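## Task

Push each drive blank marked with a red sticker fully home until it latches, and leave every other blank untouched. The rack is loose: it may tilt only slightly, never more, and must finish in its original place.

## Robot and tools

Robot: two simulated arms, left_arm and right_arm, each with a parallel two-finger gripper and a wrist camera. Fixed head cameras sit on a stand bolted behind the arms. Base poses in the scene frame: left_arm at (-0.039, +0.347, 0) m, quat_wxyz (+1.000, 0, 0, -0.021); right_arm at (-0.006, -0.266, 0) m, quat_wxyz (+1.000, 0, 0, -0.004).

Frames. Scene frame: origin at table-top height midway between the nominal bases, +x out over the table, +z up, left_arm toward +y (arm names do not match image sides). Reported hand poses, velocities and wrist-camera poses are in each arm's own base frame; head cameras and the table use the scene frame. Motion offsets are along the axes of that arm's current Hand target. Gripper: fingers point along its +z, open and close along its y. end_effector_position is the point between the pads, about 1 cm behind the tips. Reported poses may be off by a few cm, more at long reach.

The 14-number row. Every motion command uses rows of 14 numbers, each in [-1, 1]: dx, dy, dz, rx, ry, rz, opening for left_arm, then the same seven for right_arm, always both arms. The first six per arm are an offset, not a pose: measured from that arm's Hand target at the start of the action or move, along the Hand target's axes. 1.0 equals 0.6 m of travel or 180 degrees; rx, ry, rz form one rotation vector. Opening is absolute: +1 fully open (0.094 m), -1 closed. Six zeros re-request the current Hand target; resend the present opening to keep a gripper unchanged, since 0 means half open.

execute_actions(actions, cameras): actions is a list of actions; each action is up to 15 rows, one per 1/30 s step, and a short action repeats its last row. All rows in an action count from the same start pose, not from the prior row; a new action or call starts from the then-current Hand target, so repeating an offset moves further. An empty list returns images and the full state. cameras: names, ["all"], or []; an unknown name invalidates the call.

move(target, speed, blend, opening_speed, grip_force, blocking, cameras): straight-line paths toward one row or a list of up to 15 rows; every row is an offset from the same starting Hand targets. speed in m/s, 0.002 to 2.9, default 0.25 (turns up to twice that in rad/s), one value or one per target. blend in m rounds corners; 0 stops at each target. opening_speed: rate of finger change per second on the -1..+1 scale, at least 0.2. grip_force: newtons per pad, 10 to 50, one value or one per arm; it persists, and low values close slowly. blocking=false returns after about 0.5 s while motion continues. A move lasts at least 0.5 s and at most 10 s. Paths ignore obstacles and the other arm. Opening changes on later targets apply on arrival after everything rests. The result adds a move: line (done, off_target, moving, held, fault) and limits (paced = pose clipped, held = steps withheld). done means at rest within 10 mm and 2 degrees.

wait(seconds 0 to 10): lets the scene run holding commands. stop(): brakes a running move. zoom_image(camera, region [x0,y0,x1,y1] pixels, at most 504 each way): enlarges the latest image of cam_head_left, cam_head_right, cam_left_wrist or cam_right_wrist (all 672x504). finished_scene(scene): ends the current scene, giving its number; irreversible.

Results: Hand target is the last commanded pose after clipping, the base for the next offsets; the gripper often rests a little short of it (friction, weight), which alone does not mean contact. If it stays short, send the missing distance. grip_measured is the measured opening on the command scale, slightly wide when empty and narrower than a part when squeezing. Joint torques include gravity and friction; joints 1-3 wrap at ±28 N m. Joint velocities within noise means at rest. Orientation commands are clipped to 40 degrees from the measured one per step.

Caution: faster moves and targets set far past a surface push harder; for pressing blanks use slow speed and a target only slightly past the latch, then command back past the gripper to stop pressing, since a blocked arm keeps pushing. Do not shove the rack or tip it. Avoid arm-to-arm contact, closing a gripper on the other arm's fingers, strain on wrist camera cables, passing near an arm's own base, and hard hits on fixed or heavy things. Nothing may fall off the table. Sustained pushing or stretched-out holding heats motors: MOTOR HOT appears at 75 °C, a fault folds the arm at 90 °C. Joint ranges (rad): waist -2.618..3.054, shoulder 0..3.142, elbow 0..3.142 (straight 2.901), wrist pitch -1.571..1.571, wrist yaw -1.571..1.571, wrist roll -2.094..2.094. Camera calibration may be slightly off; wrist images can lag while moving.

Each tool is called after "Emit:" as a command line: name --argument value for each argument, lists and objects as JSON in quotes; but a table of rows of numbers goes row by row, as --pt "numbers of a row", without its own name.

## Session

Emit:
execute_actions --actions '[]'

Scene clock: 0.00 s.
left_arm: end_effector_position=(+0.2399, -0.1244, +0.2326) grip_measured=+1.000 end_effector_quat_wxyz=(+0.527, +0.017, +0.848, -0.052) | right_arm: end_effector_position=(+0.2730, +0.0744, +0.1589) grip_measured=+1.000 end_effector_quat_wxyz=(+0.456, +0.030, +0.870, +0.184)
Joint positions: left_arm=[-0.935 0.756 0.728 -0.593 -0.713 -0.515 0.094] | right_arm=[0.16 0.697 0.46 -0.313 -0.162 0.32 0.094]
Joint velocities: within noise
Joint torques (N m): no reading
Motor temperatures (°C): left_arm=[27 28 34 34 23 22 23] | right_arm=[25 23 31 28 24 22 23]
Heat: left arm: 34 °C; right arm: 31 °C.
Hand target: left_arm +0.2406, -0.1231, +0.2397; +0.534, +0.011, +0.844, -0.055 | right_arm +0.2755, +0.0750, +0.1694; +0.469, +0.028, +0.863, +0.187
Tool commands: left_gripper/opening=+1.0 right_gripper/opening=+1.0
camera_calibration:
cam_left_wrist: T_world_to_cam=[[-0.0929352, -0.993909, 0.0592316, -0.11486], [-0.778533, 0.0354546, -0.626601, 0.37429], [0.620684, -0.104347, -0.777086, 0.111632], [0, 0, 0, 1]] pos_world=[0.211435, -0.115783, 0.328081]
cam_right_wrist: T_world_to_cam=[[0.0872853, -0.93238, -0.350782, 0.0986512], [-0.872107, 0.0986672, -0.479265, 0.344966], [0.481468, 0.347752, -0.804523, 0.0601967], [0, 0, 0, 1]] pos_world=[0.263253, 0.0370102, 0.248365]

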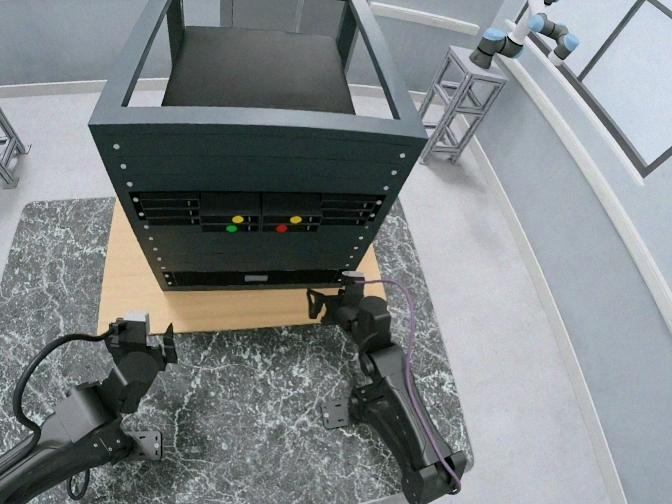

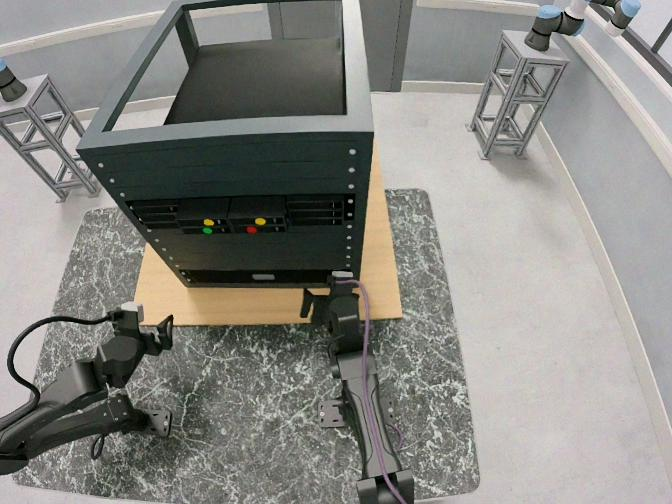

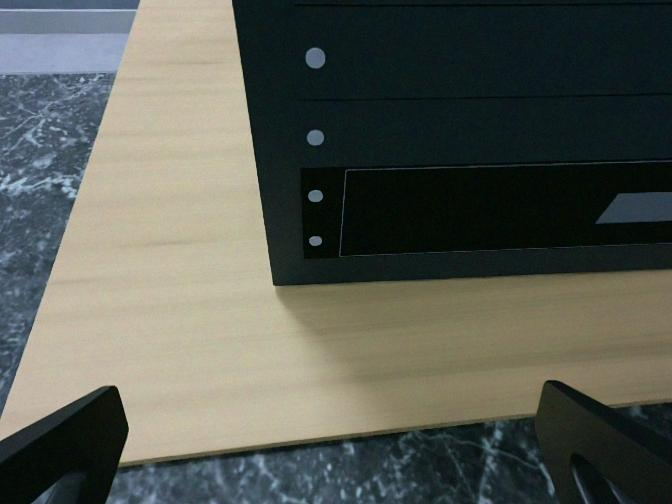

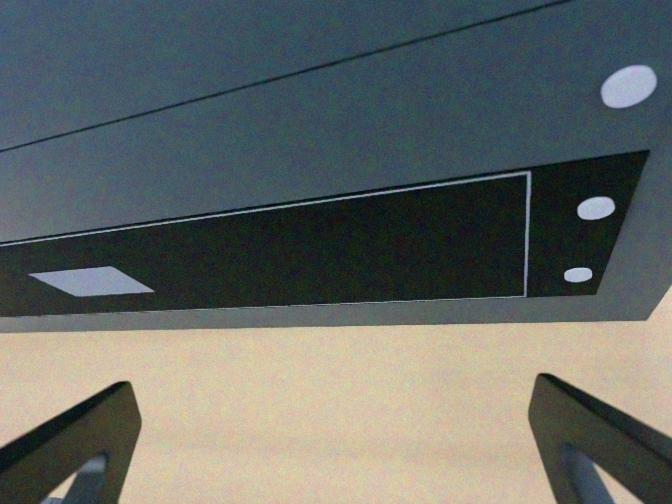

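Emit:
zoom_image --camera "cam_head_left" --region '[110, 170, 410, 300]'

Emit:
zoom_image --camera "cam_head_right" --region '[110, 170, 380, 300]'

Emit:
zoom_image --camera "cam_head_left" --region '[190, 180, 330, 240]'

Scaled by 1.680 from the camera's 672x504 image, which has a finer 960x720 frame.

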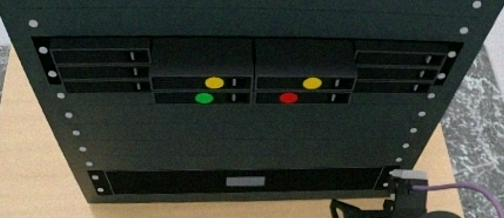

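Scaled by 1.867 from the camera's 672x504 image, which has a finer 960x720 frame.

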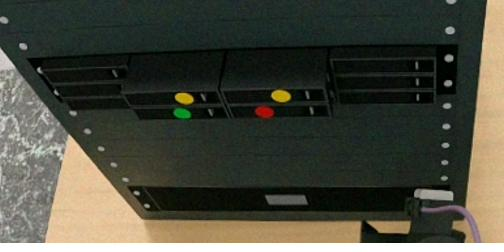

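Scaled by 3.600 from the camera's 672x504 image, which has a finer 960x720 frame.

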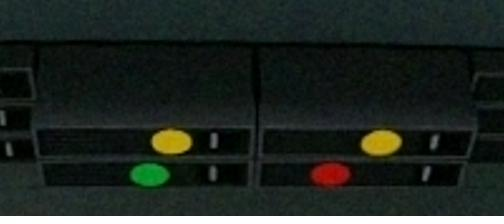

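Emit:
move --target '[0,0,0,0,0,0,1,-0.2036,0.2997,-0.3072,0.0730,-0.1808,-0.0987,-1]' --cameras '["all"]'

Scene clock: 68.20 s.
left_arm: end_effector_position=(+0.2399, -0.1244, +0.2326) grip_measured=+1.000 end_effector_quat_wxyz=(+0.527, +0.017, +0.848, -0.052) | right_arm: end_effector_position=(+0.1715, +0.1649, +0.4104) grip_measured=-0.988 end_effector_quat_wxyz=(+0.701, -0.031, +0.712, +0.025)
Joint positions: left_arm=[-0.935 0.756 0.728 -0.593 -0.713 -0.515 0.094] | right_arm=[1.619 0.928 1.153 -0.665 1.536 0.432 0.001]
Joint torques (N m): left_arm=[0.03 -0.68 6.97 1.41 -0.32 -0.03] | right_arm=[0.4 -0.02 8.05 1.23 0.5 -0.01]
Heat: left arm: 36 °C; right arm: 35 °C.
Hand target: left_arm +0.2406, -0.1231, +0.2397; +0.534, +0.011, +0.844, -0.055 | right_arm +0.1700, +0.1603, +0.4200; +0.707, +0.000, +0.707, +0.000
Off the commanded pose: left_arm 0.007 m, 1 deg | right_arm 0.011 m, 5 deg.
joint sent to its limit (right arm) — joint 5 (wrist yaw), upper limit. The joint targets are off in orientation, not in position.
move: off_target (right_arm)
camera_calibration:
cam_left_wrist: T_world_to_cam=[[-0.0929352, -0.993909, 0.0592316, -0.11486], [-0.778533, 0.0354546, -0.626601, 0.37429], [0.620684, -0.104347, -0.777086, 0.111632], [0, 0, 0, 1]] pos_world=[0.211435, -0.115783, 0.328081]
cam_right_wrist: T_world_to_cam=[[0.0582241, -0.99826, -0.00936621, 0.155867], [-0.43933, -0.0171972, -0.898161, 0.484697], [0.896437, 0.0564095, -0.439567, 0.107028], [0, 0, 0, 1]] pos_world=[0.107923, 0.157894, 0.483842]

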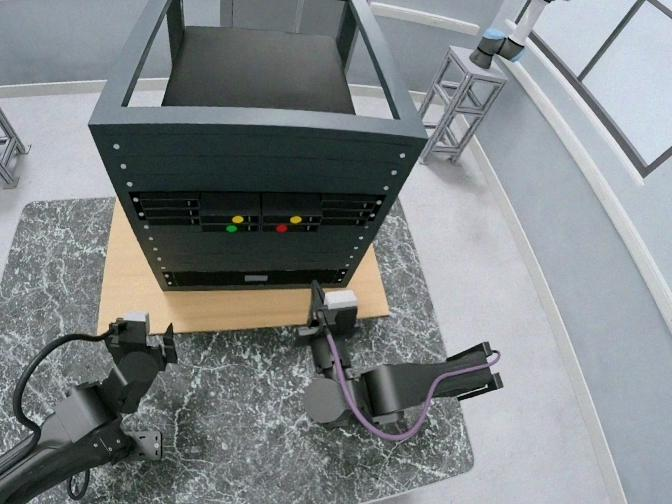

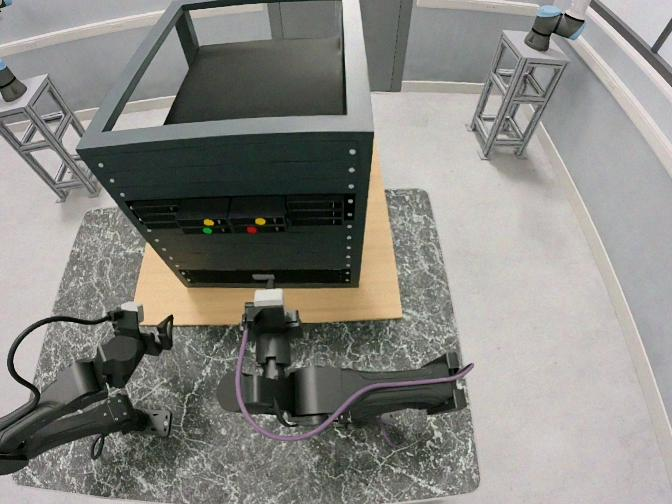

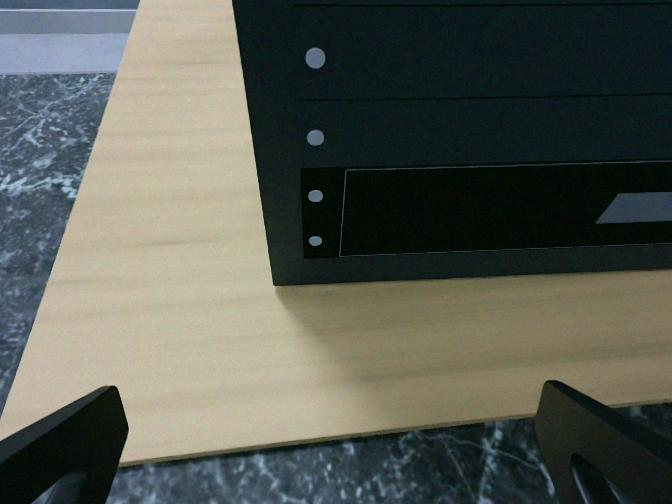

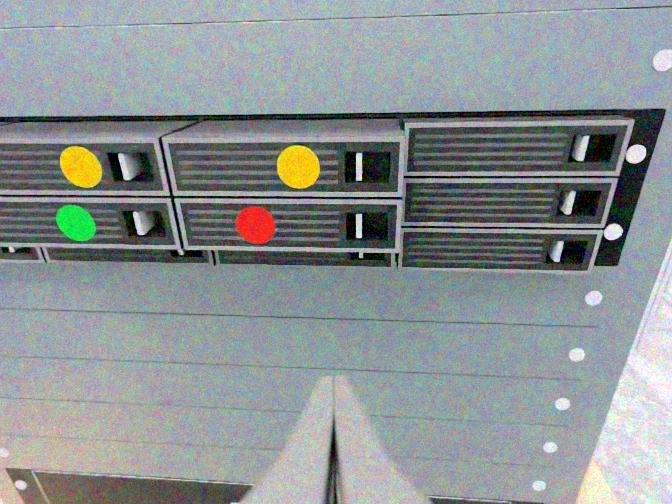

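Emit:
move --target '[0,0,0,0,0,0,1,0.0333,0.0617,0.1417,0,0,0,-1]' --speed 0.15 --cameras '["cam_head_left","cam_head_right","cam_right_wrist"]'

Emit:
zoom_image --camera "cam_head_right" --region '[160, 180, 340, 290]'

Scene clock: 103.33 s.
left_arm: end_effector_position=(+0.2399, -0.1244, +0.2326) grip_measured=+1.000 end_effector_quat_wxyz=(+0.527, +0.017, +0.848, -0.052) | right_arm: end_effector_position=(+0.2543, +0.1996, +0.4003) grip_measured=-0.988 end_effector_quat_wxyz=(+0.704, -0.004, +0.710, -0.004)
Joint positions: left_arm=[-0.935 0.756 0.728 -0.593 -0.713 -0.515 0.094] | right_arm=[1.211 1.08 1.047 0.01 1.21 0.01 0.001]
Joint torques (N m): left_arm=[0.03 -0.69 6.98 1.41 -0.32 -0.03] | right_arm=[-0.61 -2.54 5.19 1.94 -0.06 -0.04]
Heat: left arm: 36 °C; right arm: 33 °C.
Hand target: left_arm +0.2406, -0.1231, +0.2397; +0.534, +0.011, +0.844, -0.055 | right_arm +0.2550, +0.1973, +0.3998; +0.707, +0.000, +0.707, +0.000
Off the commanded pose: left_arm 0.007 m, 1 deg | right_arm 0.002 m, 1 deg.
move: done
camera_calibration:
cam_right_wrist: T_world_to_cam=[[-0.0212069, -0.999758, -0.00578643, 0.204574], [-0.433118, 0.0144035, -0.901222, 0.505983], [0.901088, -0.016606, -0.433319, 0.0373054], [0, 0, 0, 1]] pos_world=[0.189873, 0.197856, 0.473352]
Images, in order (width x height): cam_head_left 672x504, cam_head_right 672x504, cam_right_wrist 672x504.

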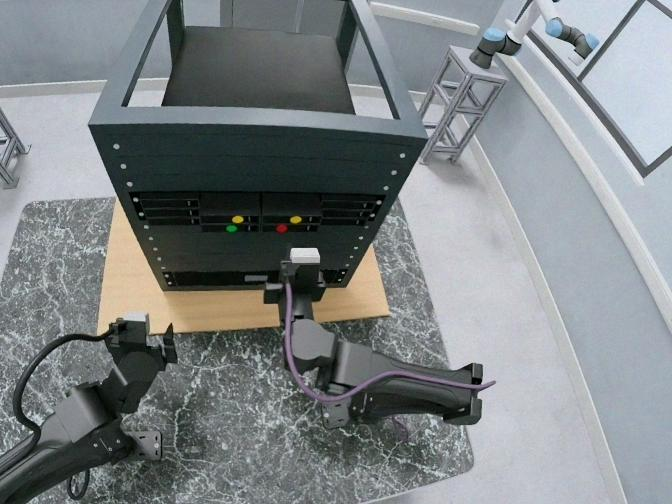

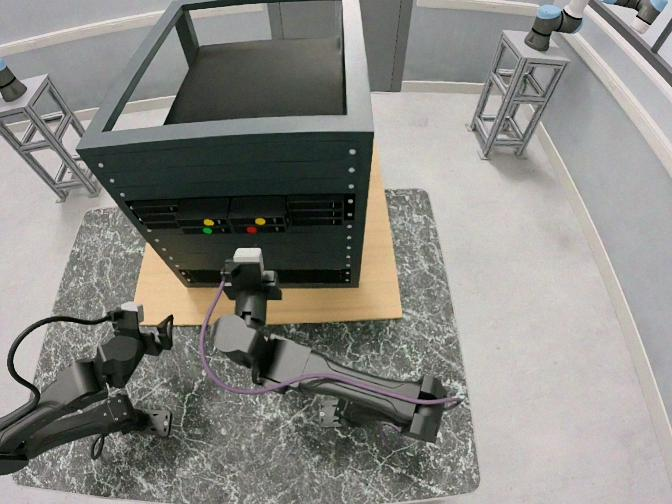

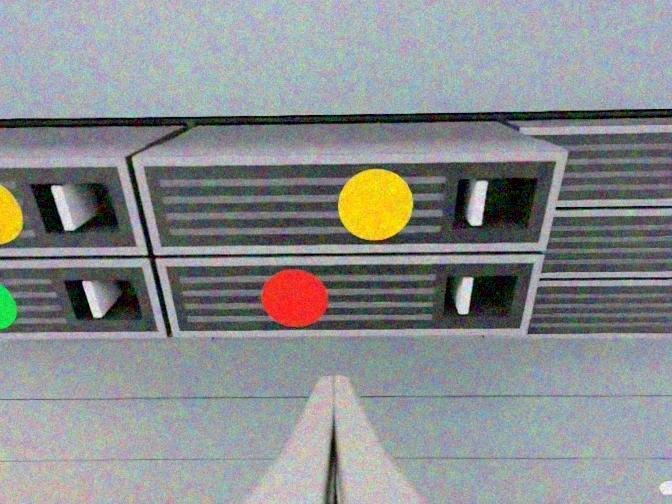

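Scaled by 2.800 from the camera's 672x504 image, which has a finer 960x720 frame.

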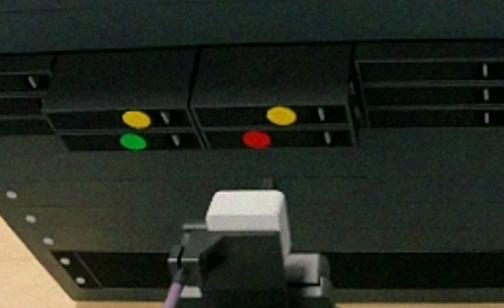

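Emit:
move --target '[0,0,0,0,0,0,1,-0.0083,-0.0067,0.0267,0,0,0,-1]' --speed 0.08 --cameras '["cam_right_wrist","cam_head_right"]'

Emit:
zoom_image --camera "cam_head_right" --region '[200, 190, 320, 270]'

Scene clock: 123.17 s.
left_arm: end_effector_position=(+0.2399, -0.1244, +0.2326) grip_measured=+1.000 end_effector_quat_wxyz=(+0.527, +0.017, +0.848, -0.052) | right_arm: end_effector_position=(+0.2695, +0.1930, +0.4000) grip_measured=-0.988 end_effector_quat_wxyz=(+0.704, -0.005, +0.710, -0.006)
Joint positions: left_arm=[-0.935 0.756 0.728 -0.593 -0.713 -0.515 0.094] | right_arm=[1.134 1.08 1.047 0.01 1.134 0.005 0.001]
Joint torques (N m): left_arm=[0.03 -0.69 6.95 1.41 -0.32 -0.04] | right_arm=[-0.55 -1.66 7.04 1.95 -0.08 -0.05]
Heat: left arm: 36 °C; right arm: 32 °C.
Hand target: left_arm +0.2406, -0.1231, +0.2397; +0.534, +0.011, +0.844, -0.055 | right_arm +0.2711, +0.1932, +0.4047; +0.707, +0.000, +0.707, -0.001
Off the commanded pose: left_arm 0.007 m, 1 deg | right_arm 0.005 m, 1 deg.
move: done
camera_calibration:
cam_right_wrist: T_world_to_cam=[[-0.0226856, -0.99974, -0.0021502, 0.197276], [-0.43441, 0.0117944, -0.900638, 0.513012], [0.90043, -0.0194974, -0.434564, 0.0246135], [0, 0, 0, 1]] pos_world=[0.20517, 0.191654, 0.473158]
Images, in order (width x height): cam_head_right 672x504, cam_right_wrist 672x504.

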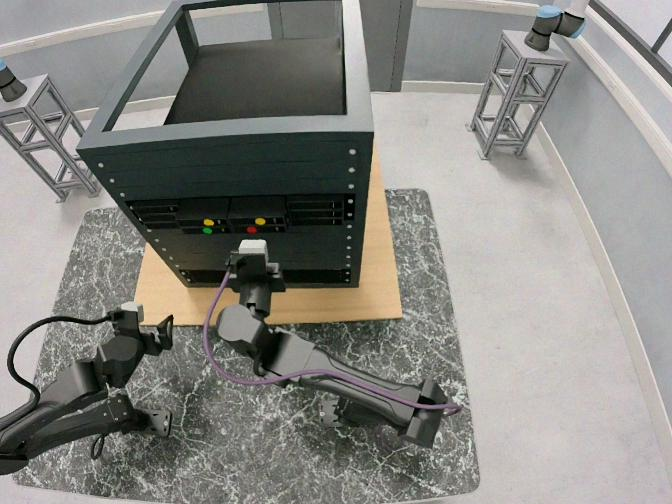

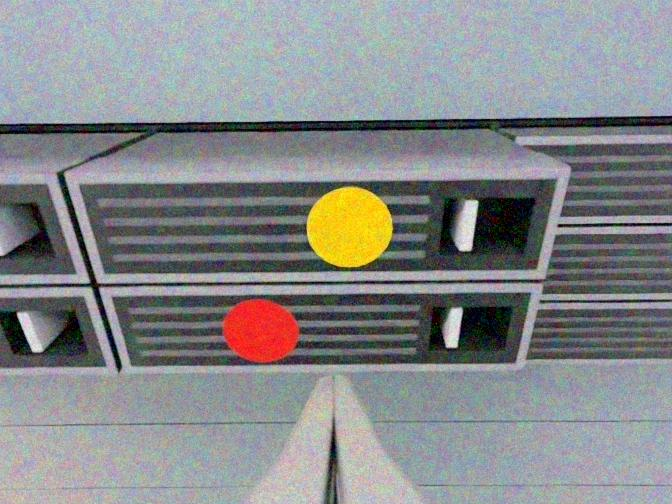

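Scaled by 4.200 from the camera's 672x504 image, which has a finer 960x720 frame.

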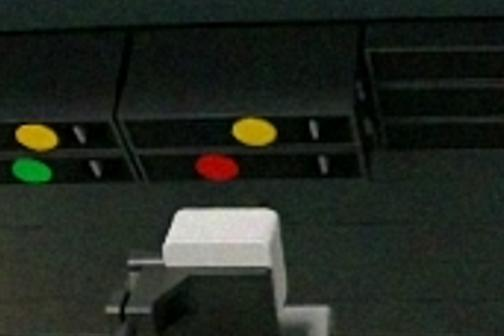

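Emit:
move --target '[0,0,0,0,0,0,1,-0.014,0,0.005,0,0,0,-1]' --speed 0.08 --cameras '["cam_right_wrist"]'

Scene clock: 137.47 s.
left_arm: end_effector_position=(+0.2399, -0.1244, +0.2326) grip_measured=+1.000 end_effector_quat_wxyz=(+0.527, +0.017, +0.848, -0.052) | right_arm: end_effector_position=(+0.2727, +0.1943, +0.3977) grip_measured=-0.988 end_effector_quat_wxyz=(+0.702, -0.009, +0.712, -0.009)
Joint positions: left_arm=[-0.935 0.756 0.728 -0.593 -0.713 -0.515 0.094] | right_arm=[1.123 1.088 1.047 0.01 1.122 0.003 0.001]
Joint torques (N m): left_arm=[0.02 -0.69 6.97 1.41 -0.32 -0.03] | right_arm=[-0.59 -1.65 9.95 1.69 -0.08 -0.04]
Heat: left arm: 36 °C; right arm: 32 °C.
Hand target: left_arm +0.2406, -0.1231, +0.2397; +0.534, +0.011, +0.844, -0.055 | right_arm +0.2741, +0.1932, +0.4132; +0.707, +0.000, +0.707, +0.000
Off the commanded pose: left_arm 0.007 m, 1 deg | right_arm 0.016 m, 2 deg.
move: off_target (right_arm)
camera_calibration:
cam_right_wrist: T_world_to_cam=[[-0.0215122, -0.99974, 0.00760393, 0.194407], [-0.437857, 0.0025837, -0.899041, 0.514384], [0.898787, -0.0226698, -0.437799, 0.0230737], [0, 0, 0, 1]] pos_world=[0.20867, 0.193551, 0.471075]
Images, in order (width x height): cam_right_wrist 672x504.

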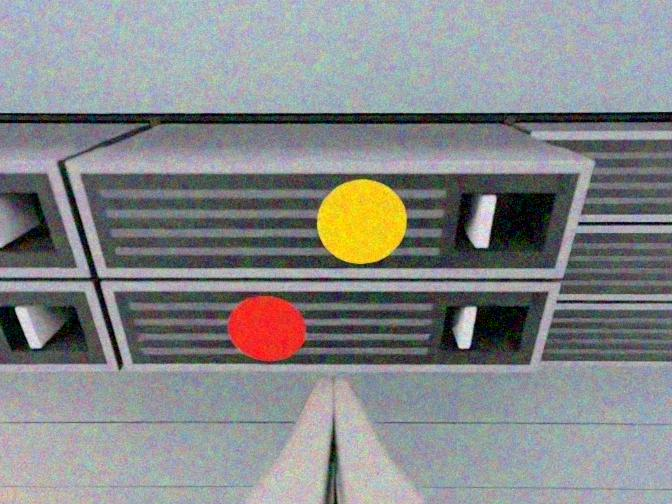

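Emit:
move --target '[0,0,0,0,0,0,1,-0.014,0,-0.005,0,0,0,-1]' --speed 0.08 --cameras '["cam_right_wrist"]'

Scene clock: 144.17 s.
left_arm: end_effector_position=(+0.2399, -0.1244, +0.2326) grip_measured=+1.000 end_effector_quat_wxyz=(+0.527, +0.017, +0.848, -0.052) | right_arm: end_effector_position=(+0.2717, +0.1924, +0.4094) grip_measured=-0.988 end_effector_quat_wxyz=(+0.704, -0.006, +0.710, -0.006)
Joint positions: left_arm=[-0.935 0.756 0.728 -0.593 -0.713 -0.515 0.094] | right_arm=[1.123 1.088 1.087 -0.018 1.122 0.001 0.001]
Joint torques (N m): left_arm=[0.03 -0.69 6.97 1.41 -0.32 -0.04] | right_arm=[0.39 -1.29 9.61 1.64 0.07 -0.02]
Heat: left arm: 36 °C; right arm: 32 °C.
Hand target: left_arm +0.2406, -0.1231, +0.2397; +0.534, +0.011, +0.844, -0.055 | right_arm +0.2711, +0.1932, +0.4216; +0.707, +0.000, +0.707, +0.000
Off the commanded pose: left_arm 0.007 m, 1 deg | right_arm 0.012 m, 1 deg.
move: off_target (right_arm)
camera_calibration:
cam_right_wrist: T_world_to_cam=[[-0.0210857, -0.999777, -0.0011787, 0.195953], [-0.433152, 0.0101979, -0.901263, 0.5227], [0.901074, -0.0184932, -0.43327, 0.02571], [0, 0, 0, 1]] pos_world=[0.207374, 0.191054, 0.482461]
Images, in order (width x height): cam_right_wrist 672x504.

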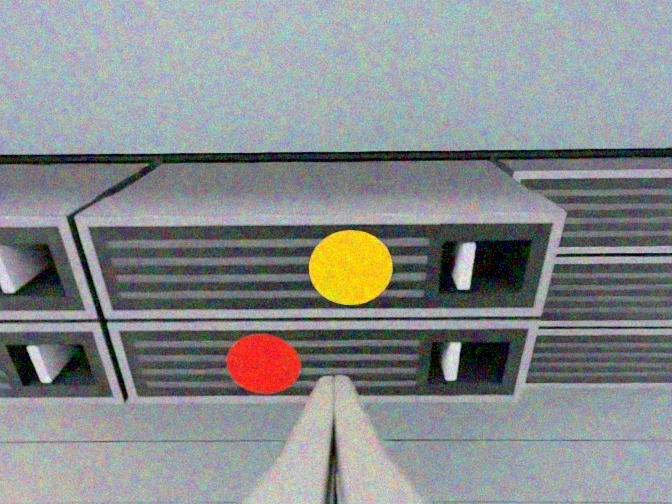

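Emit:
move --target '[0,0,0,0,0,0,1,0,0,0.025,0,0,0,-1]' --speed 0.05 --cameras '["cam_right_wrist","cam_head_right"]'

Scene clock: 151.77 s.
left_arm: end_effector_position=(+0.2399, -0.1244, +0.2326) grip_measured=+1.000 end_effector_quat_wxyz=(+0.527, +0.017, +0.848, -0.052) | right_arm: end_effector_position=(+0.2845, +0.1939, +0.4061) grip_measured=-0.988 end_effector_quat_wxyz=(+0.701, -0.011, +0.713, -0.011)
Joint positions: left_arm=[-0.935 0.756 0.728 -0.593 -0.713 -0.515 0.094] | right_arm=[1.073 1.115 1.099 -0.019 1.073 0.001 0.001]
Joint torques (N m): left_arm=[0.03 -0.69 6.98 1.41 -0.32 -0.04] | right_arm=[-0.58 -1.73 9.81 1.8 -0.05 -0.01]
Heat: left arm: 36 °C; right arm: 33 °C.
Hand target: left_arm +0.2406, -0.1231, +0.2397; +0.534, +0.011, +0.844, -0.055 | right_arm +0.2861, +0.1932, +0.4216; +0.707, +0.000, +0.707, +0.000
Off the commanded pose: left_arm 0.007 m, 1 deg | right_arm 0.016 m, 2 deg.
move: off_target (right_arm)
camera_calibration:
cam_right_wrist: T_world_to_cam=[[-0.0218651, -0.999676, 0.0129954, 0.192079], [-0.440932, -0.00202349, -0.897538, 0.528271], [0.897274, -0.0253549, -0.440745, 0.0182364], [0, 0, 0, 1]] pos_world=[0.220768, 0.193548, 0.479685]
Images, in order (width x height): cam_head_right 672x504, cam_right_wrist 672x504.

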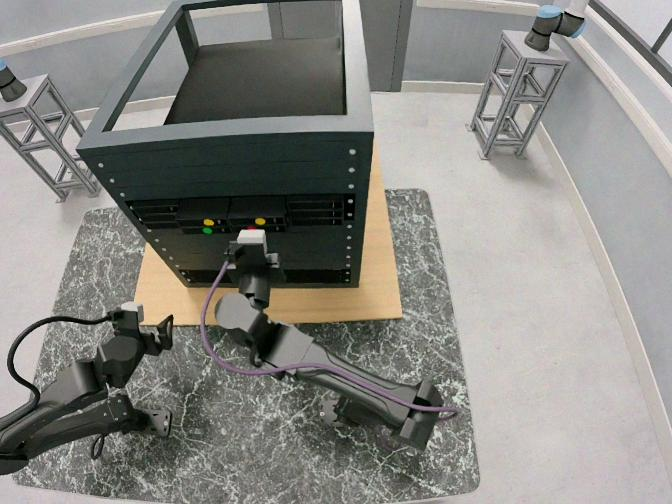

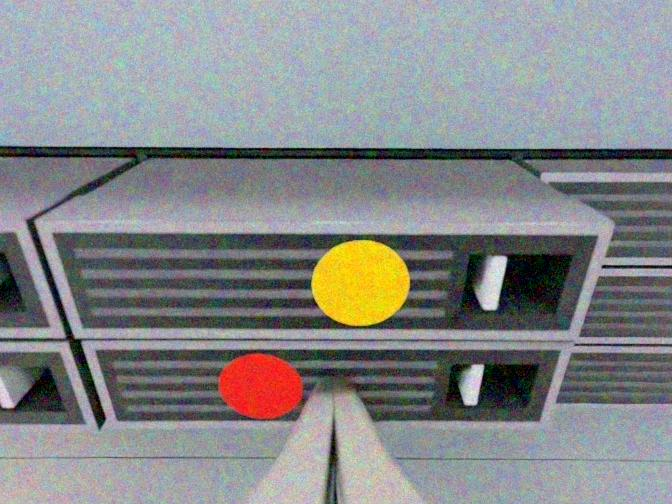

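Emit:
move --target '[0,0,0,0,0,0,1,-0.003,0,0.03,0,0,0,-1]' --speed 0.04 --cameras '["cam_right_wrist","cam_head_right"]'

Scene clock: 157.10 s.
left_arm: end_effector_position=(+0.2399, -0.1244, +0.2326) grip_measured=+1.000 end_effector_quat_wxyz=(+0.527, +0.017, +0.848, -0.052) | right_arm: end_effector_position=(+0.3022, +0.1939, +0.4058) grip_measured=-0.988 end_effector_quat_wxyz=(+0.699, -0.013, +0.715, -0.013)
Joint positions: left_arm=[-0.935 0.756 0.728 -0.593 -0.713 -0.515 0.094] | right_arm=[1.005 1.15 1.124 -0.019 1.005 0.001 0.001]
Joint torques (N m): left_arm=[0.03 -0.66 6.97 1.42 -0.32 -0.04] | right_arm=[-0.58 -2.03 9.91 1.96 -0.05 -0.01]
Heat: left arm: 36 °C; right arm: 33 °C.
Hand target: left_arm +0.2406, -0.1231, +0.2397; +0.534, +0.011, +0.844, -0.055 | right_arm +0.3040, +0.1933, +0.4233; +0.707, -0.001, +0.707, +0.000
Off the commanded pose: left_arm 0.007 m, 1 deg | right_arm 0.018 m, 2 deg.
move: off_target (right_arm)
camera_calibration:
cam_right_wrist: T_world_to_cam=[[-0.0213975, -0.999577, 0.0196739, 0.189635], [-0.447156, -0.00803207, -0.89442, 0.537641], [0.8942, -0.0279357, -0.446796, 0.00615226], [0, 0, 0, 1]] pos_world=[0.238966, 0.194046, 0.479895]
Images, in order (width x height): cam_head_right 672x504, cam_right_wrist 672x504.

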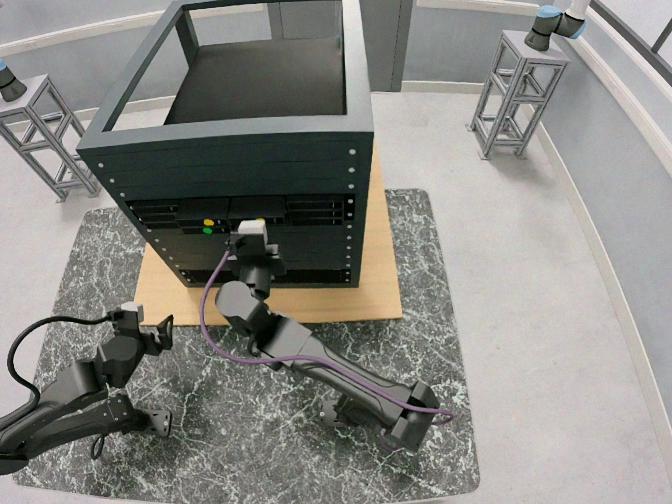

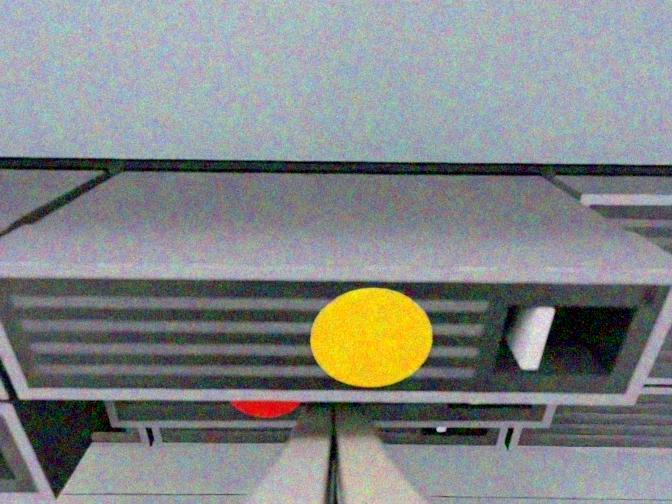

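Emit:
move --target '[0,0,0,0,0,0,1,0.003,0,0.012,0,0,0,-1]' --speed 0.03 --cameras '["cam_right_wrist","cam_head_right"]'

Scene clock: 164.50 s.
left_arm: end_effector_position=(+0.2399, -0.1244, +0.2326) grip_measured=+1.000 end_effector_quat_wxyz=(+0.527, +0.017, +0.848, -0.052) | right_arm: end_effector_position=(+0.3091, +0.1934, +0.4019) grip_measured=-0.988 end_effector_quat_wxyz=(+0.696, -0.016, +0.718, -0.017)
Joint positions: left_arm=[-0.935 0.756 0.728 -0.593 -0.713 -0.515 0.094] | right_arm=[0.979 1.163 1.124 -0.019 0.98 0.001 0.001]
Joint torques (N m): left_arm=[0.05 -0.69 6.97 1.41 -0.32 -0.04] | right_arm=[-0.59 -2.14 9.92 2.12 -0.07 0]
Heat: left arm: 36 °C; right arm: 33 °C.
Hand target: left_arm +0.2406, -0.1231, +0.2397; +0.534, +0.011, +0.844, -0.055 | right_arm +0.3112, +0.1932, +0.4215; +0.707, -0.001, +0.707, +0.000
Off the commanded pose: left_arm 0.007 m, 1 deg | right_arm 0.020 m, 3 deg.
move: off_target (right_arm)
camera_calibration:
cam_right_wrist: T_world_to_cam=[[-0.0219917, -0.999328, 0.0293293, 0.185656], [-0.454069, -0.0161522, -0.89082, 0.5394], [0.890695, -0.0329082, -0.453409, 0.00297122], [0, 0, 0, 1]] pos_world=[0.246361, 0.194342, 0.476411]
Images, in order (width x height): cam_head_right 672x504, cam_right_wrist 672x504.

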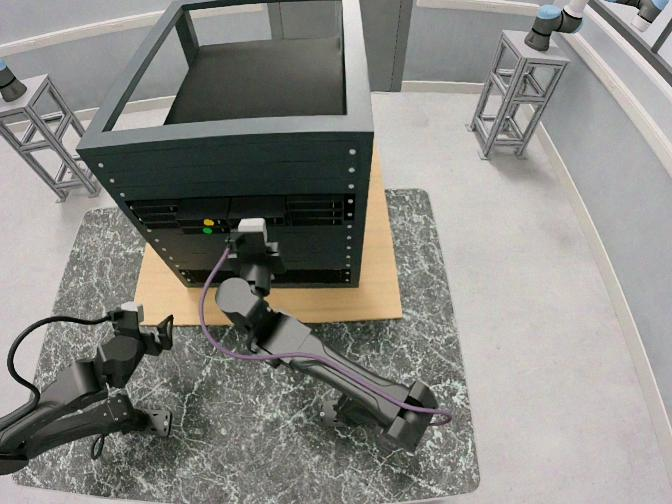

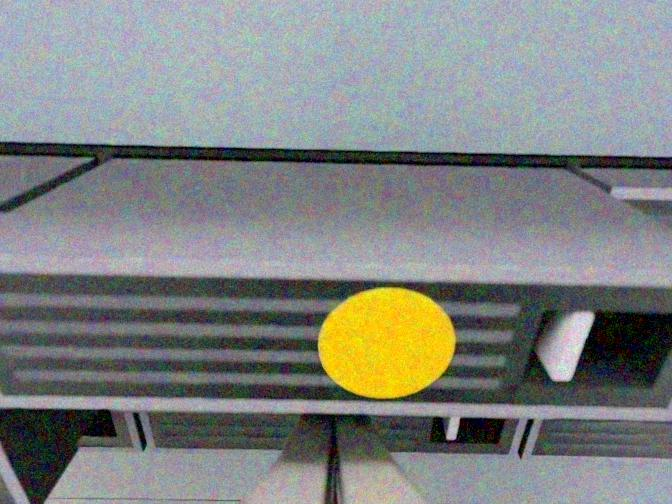

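Emit:
move --target '[0,0,0,0,0,0,1,-0.011,0,0.005,0,-0.012,0,-1]' --speed 0.03 --cameras '["cam_right_wrist","cam_head_right"]'

Scene clock: 184.00 s.
left_arm: end_effector_position=(+0.2399, -0.1244, +0.2326) grip_measured=+1.000 end_effector_quat_wxyz=(+0.527, +0.017, +0.848, -0.052) | right_arm: end_effector_position=(+0.3117, +0.1938, +0.4079) grip_measured=-0.988 end_effector_quat_wxyz=(+0.703, -0.021, +0.710, -0.021)
Joint positions: left_arm=[-0.935 0.756 0.728 -0.593 -0.713 -0.515 0.094] | right_arm=[0.971 1.168 1.124 0.026 0.971 -0.047 0.001]
Joint torques (N m): left_arm=[0.05 -0.69 6.98 1.41 -0.32 -0.04] | right_arm=[-0.79 -2.36 8.57 2.56 -0.11 -0.05]
Heat: left arm: 36 °C; right arm: 33 °C.
Hand target: left_arm +0.2406, -0.1231, +0.2397; +0.534, +0.011, +0.844, -0.055 | right_arm +0.3142, +0.1933, +0.4281; +0.720, -0.001, +0.694, +0.000
Off the commanded pose: left_arm 0.007 m, 1 deg | right_arm 0.020 m, 4 deg.
move: off_target (right_arm)
camera_calibration:
cam_right_wrist: T_world_to_cam=[[-0.0218105, -0.998832, 0.0431139, 0.180064], [-0.43441, -0.0293723, -0.900236, 0.546263], [0.900451, -0.0383637, -0.433262, -0.00682141], [0, 0, 0, 1]] pos_world=[0.247372, 0.195637, 0.481047]
Images, in order (width x height): cam_head_right 672x504, cam_right_wrist 672x504.

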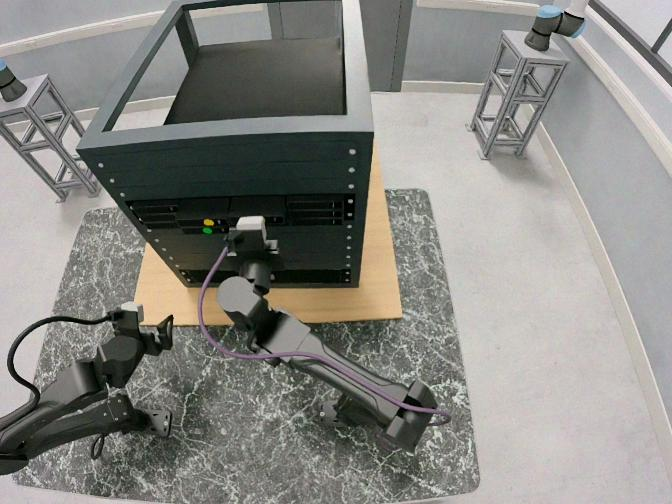

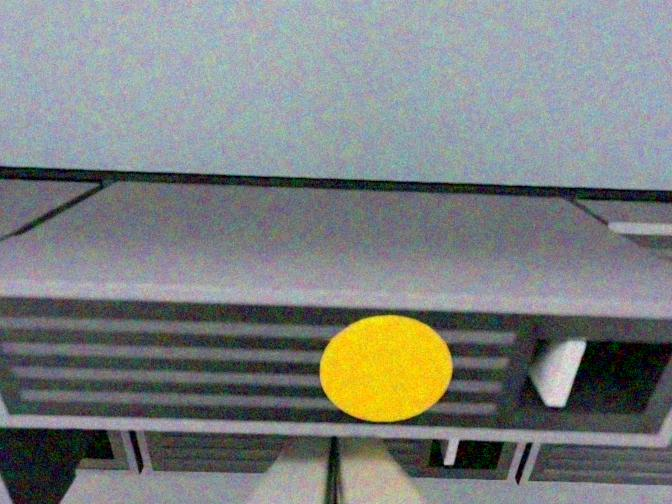

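Emit:
move --target '[0,0,0,0,0,0,1,0,0,0.013,0,0,0,-1]' --speed 0.03 --cameras '["cam_right_wrist","cam_head_left"]'

Scene clock: 190.30 s.
left_arm: end_effector_position=(+0.2399, -0.1244, +0.2326) grip_measured=+1.000 end_effector_quat_wxyz=(+0.527, +0.017, +0.848, -0.052) | right_arm: end_effector_position=(+0.3196, +0.1933, +0.4074) grip_measured=-0.988 end_effector_quat_wxyz=(+0.705, -0.018, +0.708, -0.019)
Joint positions: left_arm=[-0.935 0.756 0.728 -0.593 -0.713 -0.515 0.094] | right_arm=[0.943 1.182 1.124 0.051 0.944 -0.047 0.001]
Joint torques (N m): left_arm=[0.03 -0.69 6.98 1.41 -0.32 -0.04] | right_arm=[-0.69 -2.35 9.46 2.36 -0.12 -0.04]
Motor temperatures (°C): left_arm=[27 26 33 36 23 21 22] | right_arm=[24 22 33 33 23 22 24]
Heat: left arm: 36 °C; right arm: 33 °C.
Hand target: left_arm +0.2406, -0.1231, +0.2397; +0.534, +0.011, +0.844, -0.055 | right_arm +0.3221, +0.1932, +0.4284; +0.720, -0.001, +0.694, +0.000
Off the commanded pose: left_arm 0.007 m, 1 deg | right_arm 0.021 m, 4 deg.
move: off_target (right_arm)
camera_calibration:
cam_right_wrist: T_world_to_cam=[[-0.0232076, -0.999101, 0.0354643, 0.183453], [-0.429737, -0.0220598, -0.902685, 0.547276], [0.902656, -0.0361894, -0.428839, -0.0172036], [0, 0, 0, 1]] pos_world=[0.254971, 0.194739, 0.480134]
Images, in order (width x height): cam_head_left 672x504, cam_right_wrist 672x504.

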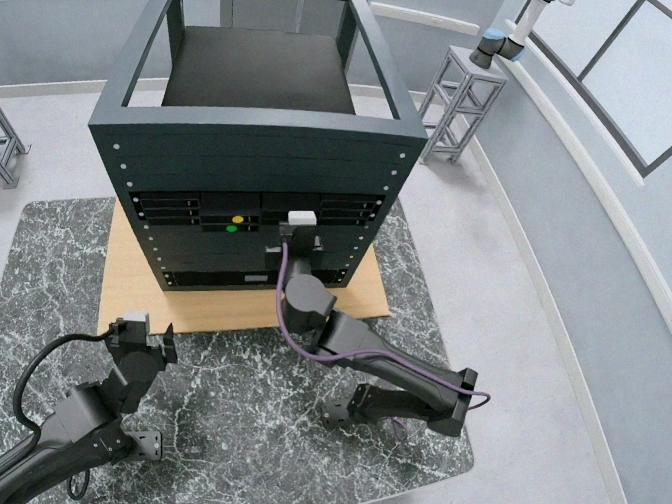

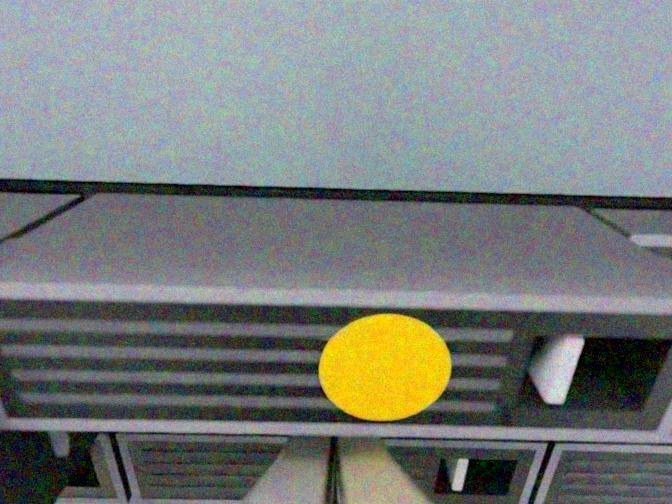

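Emit:
move --target '[0,0,0,0,0,0,1,0.02,0,-0.1333,0,0.012,0,-1]' --speed 0.1 --cameras '["cam_right_wrist","cam_head_left","cam_head_right"]'

Emit:
zoom_image --camera "cam_head_left" --region '[190, 180, 330, 240]'

Scene clock: 204.00 s.
left_arm: end_effector_position=(+0.2399, -0.1244, +0.2326) grip_measured=+1.000 end_effector_quat_wxyz=(+0.527, +0.017, +0.848, -0.052) | right_arm: end_effector_position=(+0.2459, +0.1980, +0.4148) grip_measured=-0.988 end_effector_quat_wxyz=(+0.707, -0.003, +0.707, -0.003)
Joint positions: left_arm=[-0.935 0.756 0.728 -0.593 -0.713 -0.515 0.094] | right_arm=[1.246 1.074 1.089 -0.012 1.247 -0.012 0.001]
Joint torques (N m): left_arm=[0.03 -0.69 6.97 1.41 -0.32 -0.04] | right_arm=[0.55 -3.32 5.26 1.53 0.05 0.17]
Heat: left arm: 36 °C; right arm: 33 °C.
Hand target: left_arm +0.2406, -0.1231, +0.2397; +0.534, +0.011, +0.844, -0.055 | right_arm +0.2426, +0.1932, +0.4135; +0.707, +0.000, +0.707, -0.001
Off the commanded pose: left_arm 0.007 m, 1 deg | right_arm 0.006 m, 0 deg.
move: done
camera_calibration:
cam_right_wrist: T_world_to_cam=[[-0.0222067, -0.999714, -0.0089115, 0.204458], [-0.424759, 0.0175036, -0.905137, 0.51438], [0.905034, -0.0163149, -0.425026, 0.046686], [0, 0, 0, 1]] pos_world=[0.180775, 0.196157, 0.487249]
Images, in order (width x height): cam_head_left 672x504, cam_head_right 672x504, cam_right_wrist 672x504.

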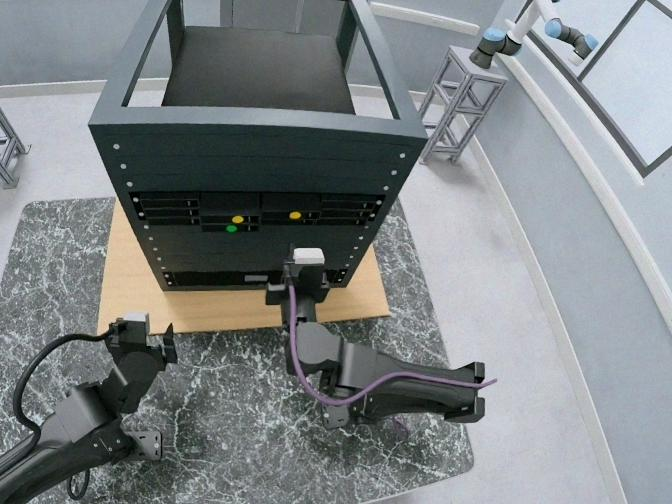

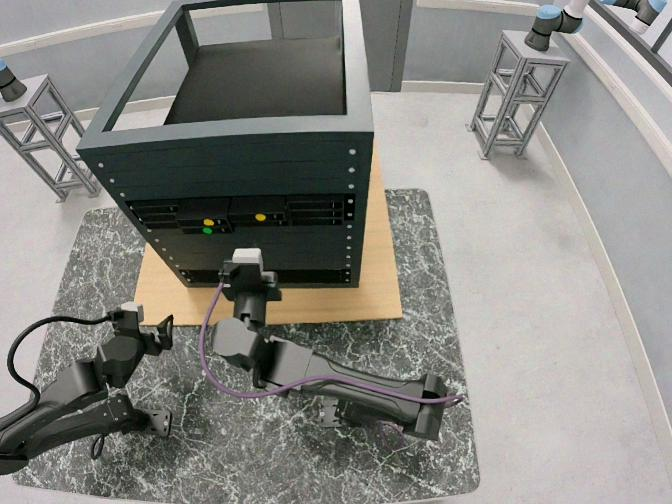

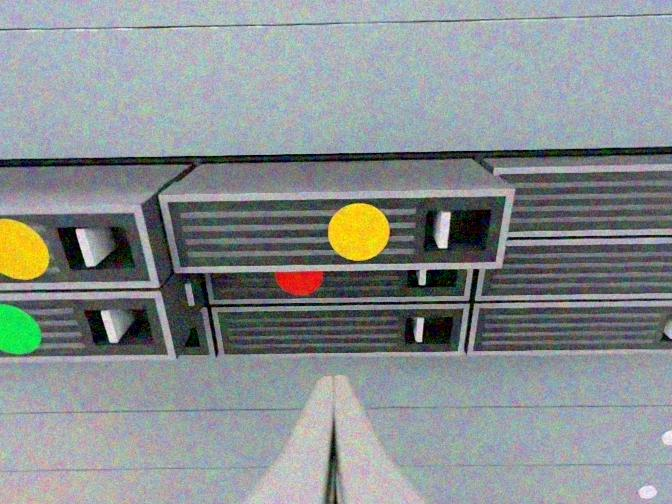

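Scaled by 3.600 from the camera's 672x504 image, which has a finer 960x720 frame.

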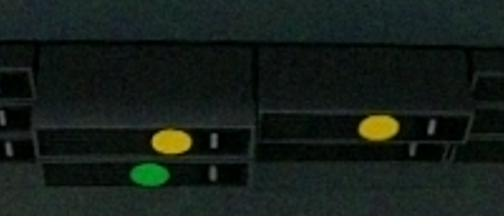

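Emit:
zoom_image --camera "cam_right_wrist" --region '[120, 150, 560, 380]'

Scaled by 1.145 from the camera's 672x504 image, which has a finer 960x720 frame.

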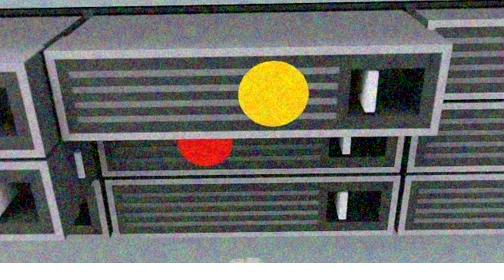

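Emit:
move --target '[0,0,0,0,0,0,1,0.018,0,0.04,0,-0.139,0,-1]' --speed 0.1 --cameras '["cam_right_wrist","cam_head_right"]'

Scene clock: 244.13 s.
left_arm: end_effector_position=(+0.2399, -0.1244, +0.2326) grip_measured=+1.000 end_effector_quat_wxyz=(+0.527, +0.017, +0.848, -0.052) | right_arm: end_effector_position=(+0.2665, +0.1929, +0.4039) grip_measured=-0.988 end_effector_quat_wxyz=(+0.839, +0.003, +0.544, -0.001)
Joint positions: left_arm=[-0.935 0.756 0.728 -0.593 -0.713 -0.515 0.094] | right_arm=[1.083 1.226 0.64 1.352 0.943 -0.658 0.001]
Joint torques (N m): left_arm=[0.05 -0.69 6.98 1.41 -0.32 -0.03] | right_arm=[-0.59 -2.02 4.92 1.45 -0.69 -0.05]
Heat: left arm: 36 °C; right arm: 33 °C.
Hand target: left_arm +0.2406, -0.1231, +0.2397; +0.534, +0.011, +0.844, -0.055 | right_arm +0.2666, +0.1933, +0.4027; +0.843, -0.001, +0.537, +0.000
Off the commanded pose: left_arm 0.007 m, 1 deg | right_arm 0.001 m, 1 deg.
move: done
camera_calibration:
cam_right_wrist: T_world_to_cam=[[-0.017536, -0.999444, -0.0283443, 0.206243], [-0.0204059, 0.0287005, -0.99938, 0.441496], [0.999638, -0.0169467, -0.0208979, -0.165058], [0, 0, 0, 1]] pos_world=[0.177624, 0.19066, 0.443619]
Images, in order (width x height): cam_head_right 672x504, cam_right_wrist 672x504.

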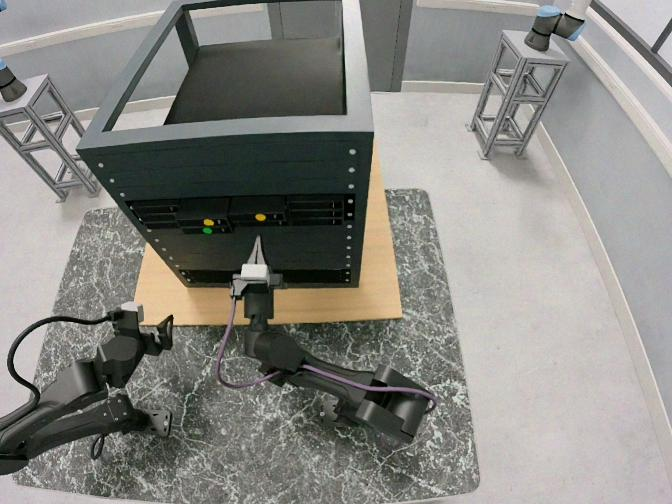

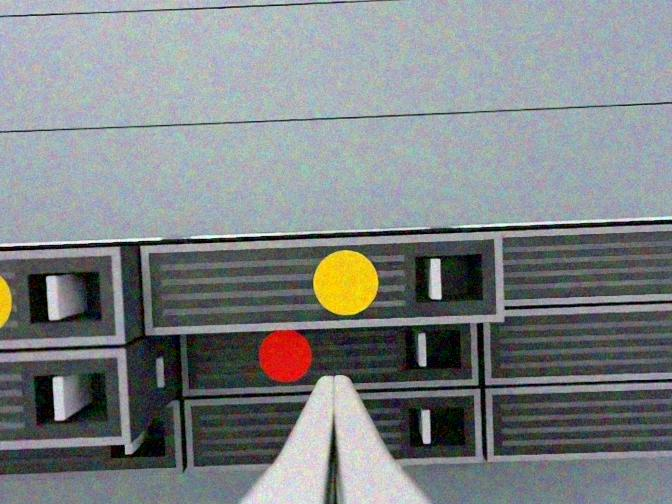

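Emit:
move --target '[0,0,0,0,0,0,1,0.0415,0,0.0653,0,0,0,-1]' --speed 0.08 --cameras '["cam_right_wrist"]'

Scene clock: 265.17 s.
left_arm: end_effector_position=(+0.2399, -0.1244, +0.2326) grip_measured=+1.000 end_effector_quat_wxyz=(+0.527, +0.017, +0.848, -0.052) | right_arm: end_effector_position=(+0.3101, +0.1905, +0.3810) grip_measured=-0.988 end_effector_quat_wxyz=(+0.836, -0.009, +0.548, -0.013)
Joint positions: left_arm=[-0.935 0.756 0.728 -0.593 -0.713 -0.515 0.094] | right_arm=[0.917 1.312 0.64 1.291 0.815 -0.511 0.001]
Joint torques (N m): left_arm=[0.03 -0.69 6.97 1.41 -0.32 -0.03] | right_arm=[-0.57 -2.85 9.42 1.33 -0.55 0.16]
Heat: left arm: 36 °C; right arm: 33 °C.
Hand target: left_arm +0.2406, -0.1231, +0.2397; +0.534, +0.011, +0.844, -0.055 | right_arm +0.3126, +0.1933, +0.3967; +0.843, -0.001, +0.537, +0.000
Off the commanded pose: left_arm 0.007 m, 1 deg | right_arm 0.016 m, 2 deg.
move: off_target (right_arm)
camera_calibration:
cam_right_wrist: T_world_to_cam=[[-0.0252192, -0.999671, 0.00468846, 0.193797], [-0.030308, -0.00392322, -0.999533, 0.428944], [0.999222, -0.0253496, -0.0301991, -0.203878], [0, 0, 0, 1]] pos_world=[0.221607, 0.190248, 0.421678]
Images, in order (width x height): cam_right_wrist 672x504.

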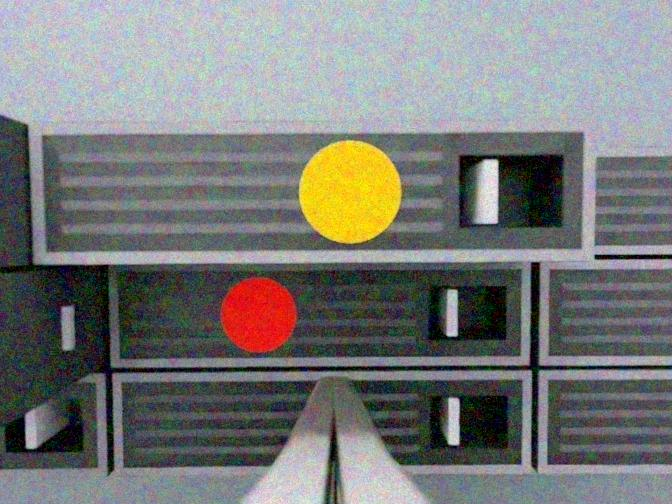

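Emit:
move --target '[0,0,0,0,0,0,1,-0.0272,0,0.0127,0,0,0,-1]' --speed 0.05 --cameras '["cam_right_wrist"]'

Scene clock: 273.90 s.
left_arm: end_effector_position=(+0.2399, -0.1244, +0.2326) grip_measured=+1.000 end_effector_quat_wxyz=(+0.527, +0.017, +0.848, -0.052) | right_arm: end_effector_position=(+0.3152, +0.1973, +0.3908) grip_measured=-0.988 end_effector_quat_wxyz=(+0.832, -0.017, +0.554, -0.018)
Joint positions: left_arm=[-0.935 0.756 0.728 -0.593 -0.713 -0.515 0.094] | right_arm=[0.917 1.312 0.699 1.209 0.814 -0.511 0.001]
Joint torques (N m): left_arm=[0.05 -0.69 6.98 1.41 -0.32 -0.04] | right_arm=[-0.58 -5.08 9.22 1.36 -0.53 0.14]
Heat: left arm: 36 °C; right arm: 34 °C.
Hand target: left_arm +0.2406, -0.1231, +0.2397; +0.534, +0.011, +0.844, -0.055 | right_arm +0.3126, +0.1933, +0.4146; +0.843, -0.001, +0.537, +0.000
Off the commanded pose: left_arm 0.007 m, 1 deg | right_arm 0.024 m, 4 deg.
move: off_target (right_arm)
camera_calibration:
cam_right_wrist: T_world_to_cam=[[-0.0239429, -0.99942, 0.0242064, 0.192595], [-0.0444025, -0.0231263, -0.998746, 0.446827], [0.998727, -0.0249877, -0.043823, -0.203013], [0, 0, 0, 1]] pos_world=[0.227206, 0.197744, 0.432708]
Images, in order (width x height): cam_right_wrist 672x504.

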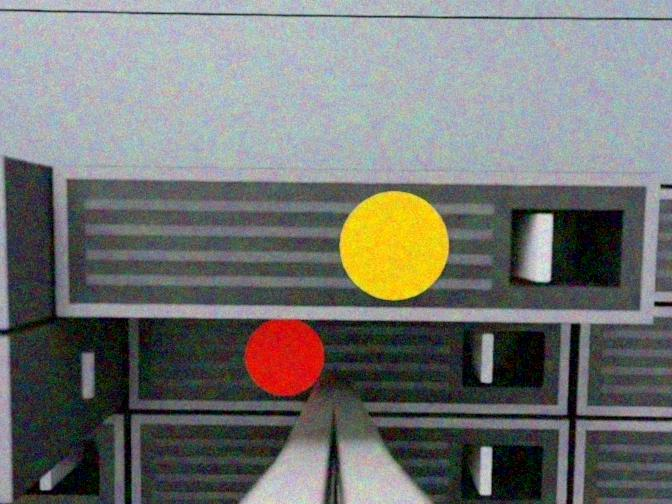

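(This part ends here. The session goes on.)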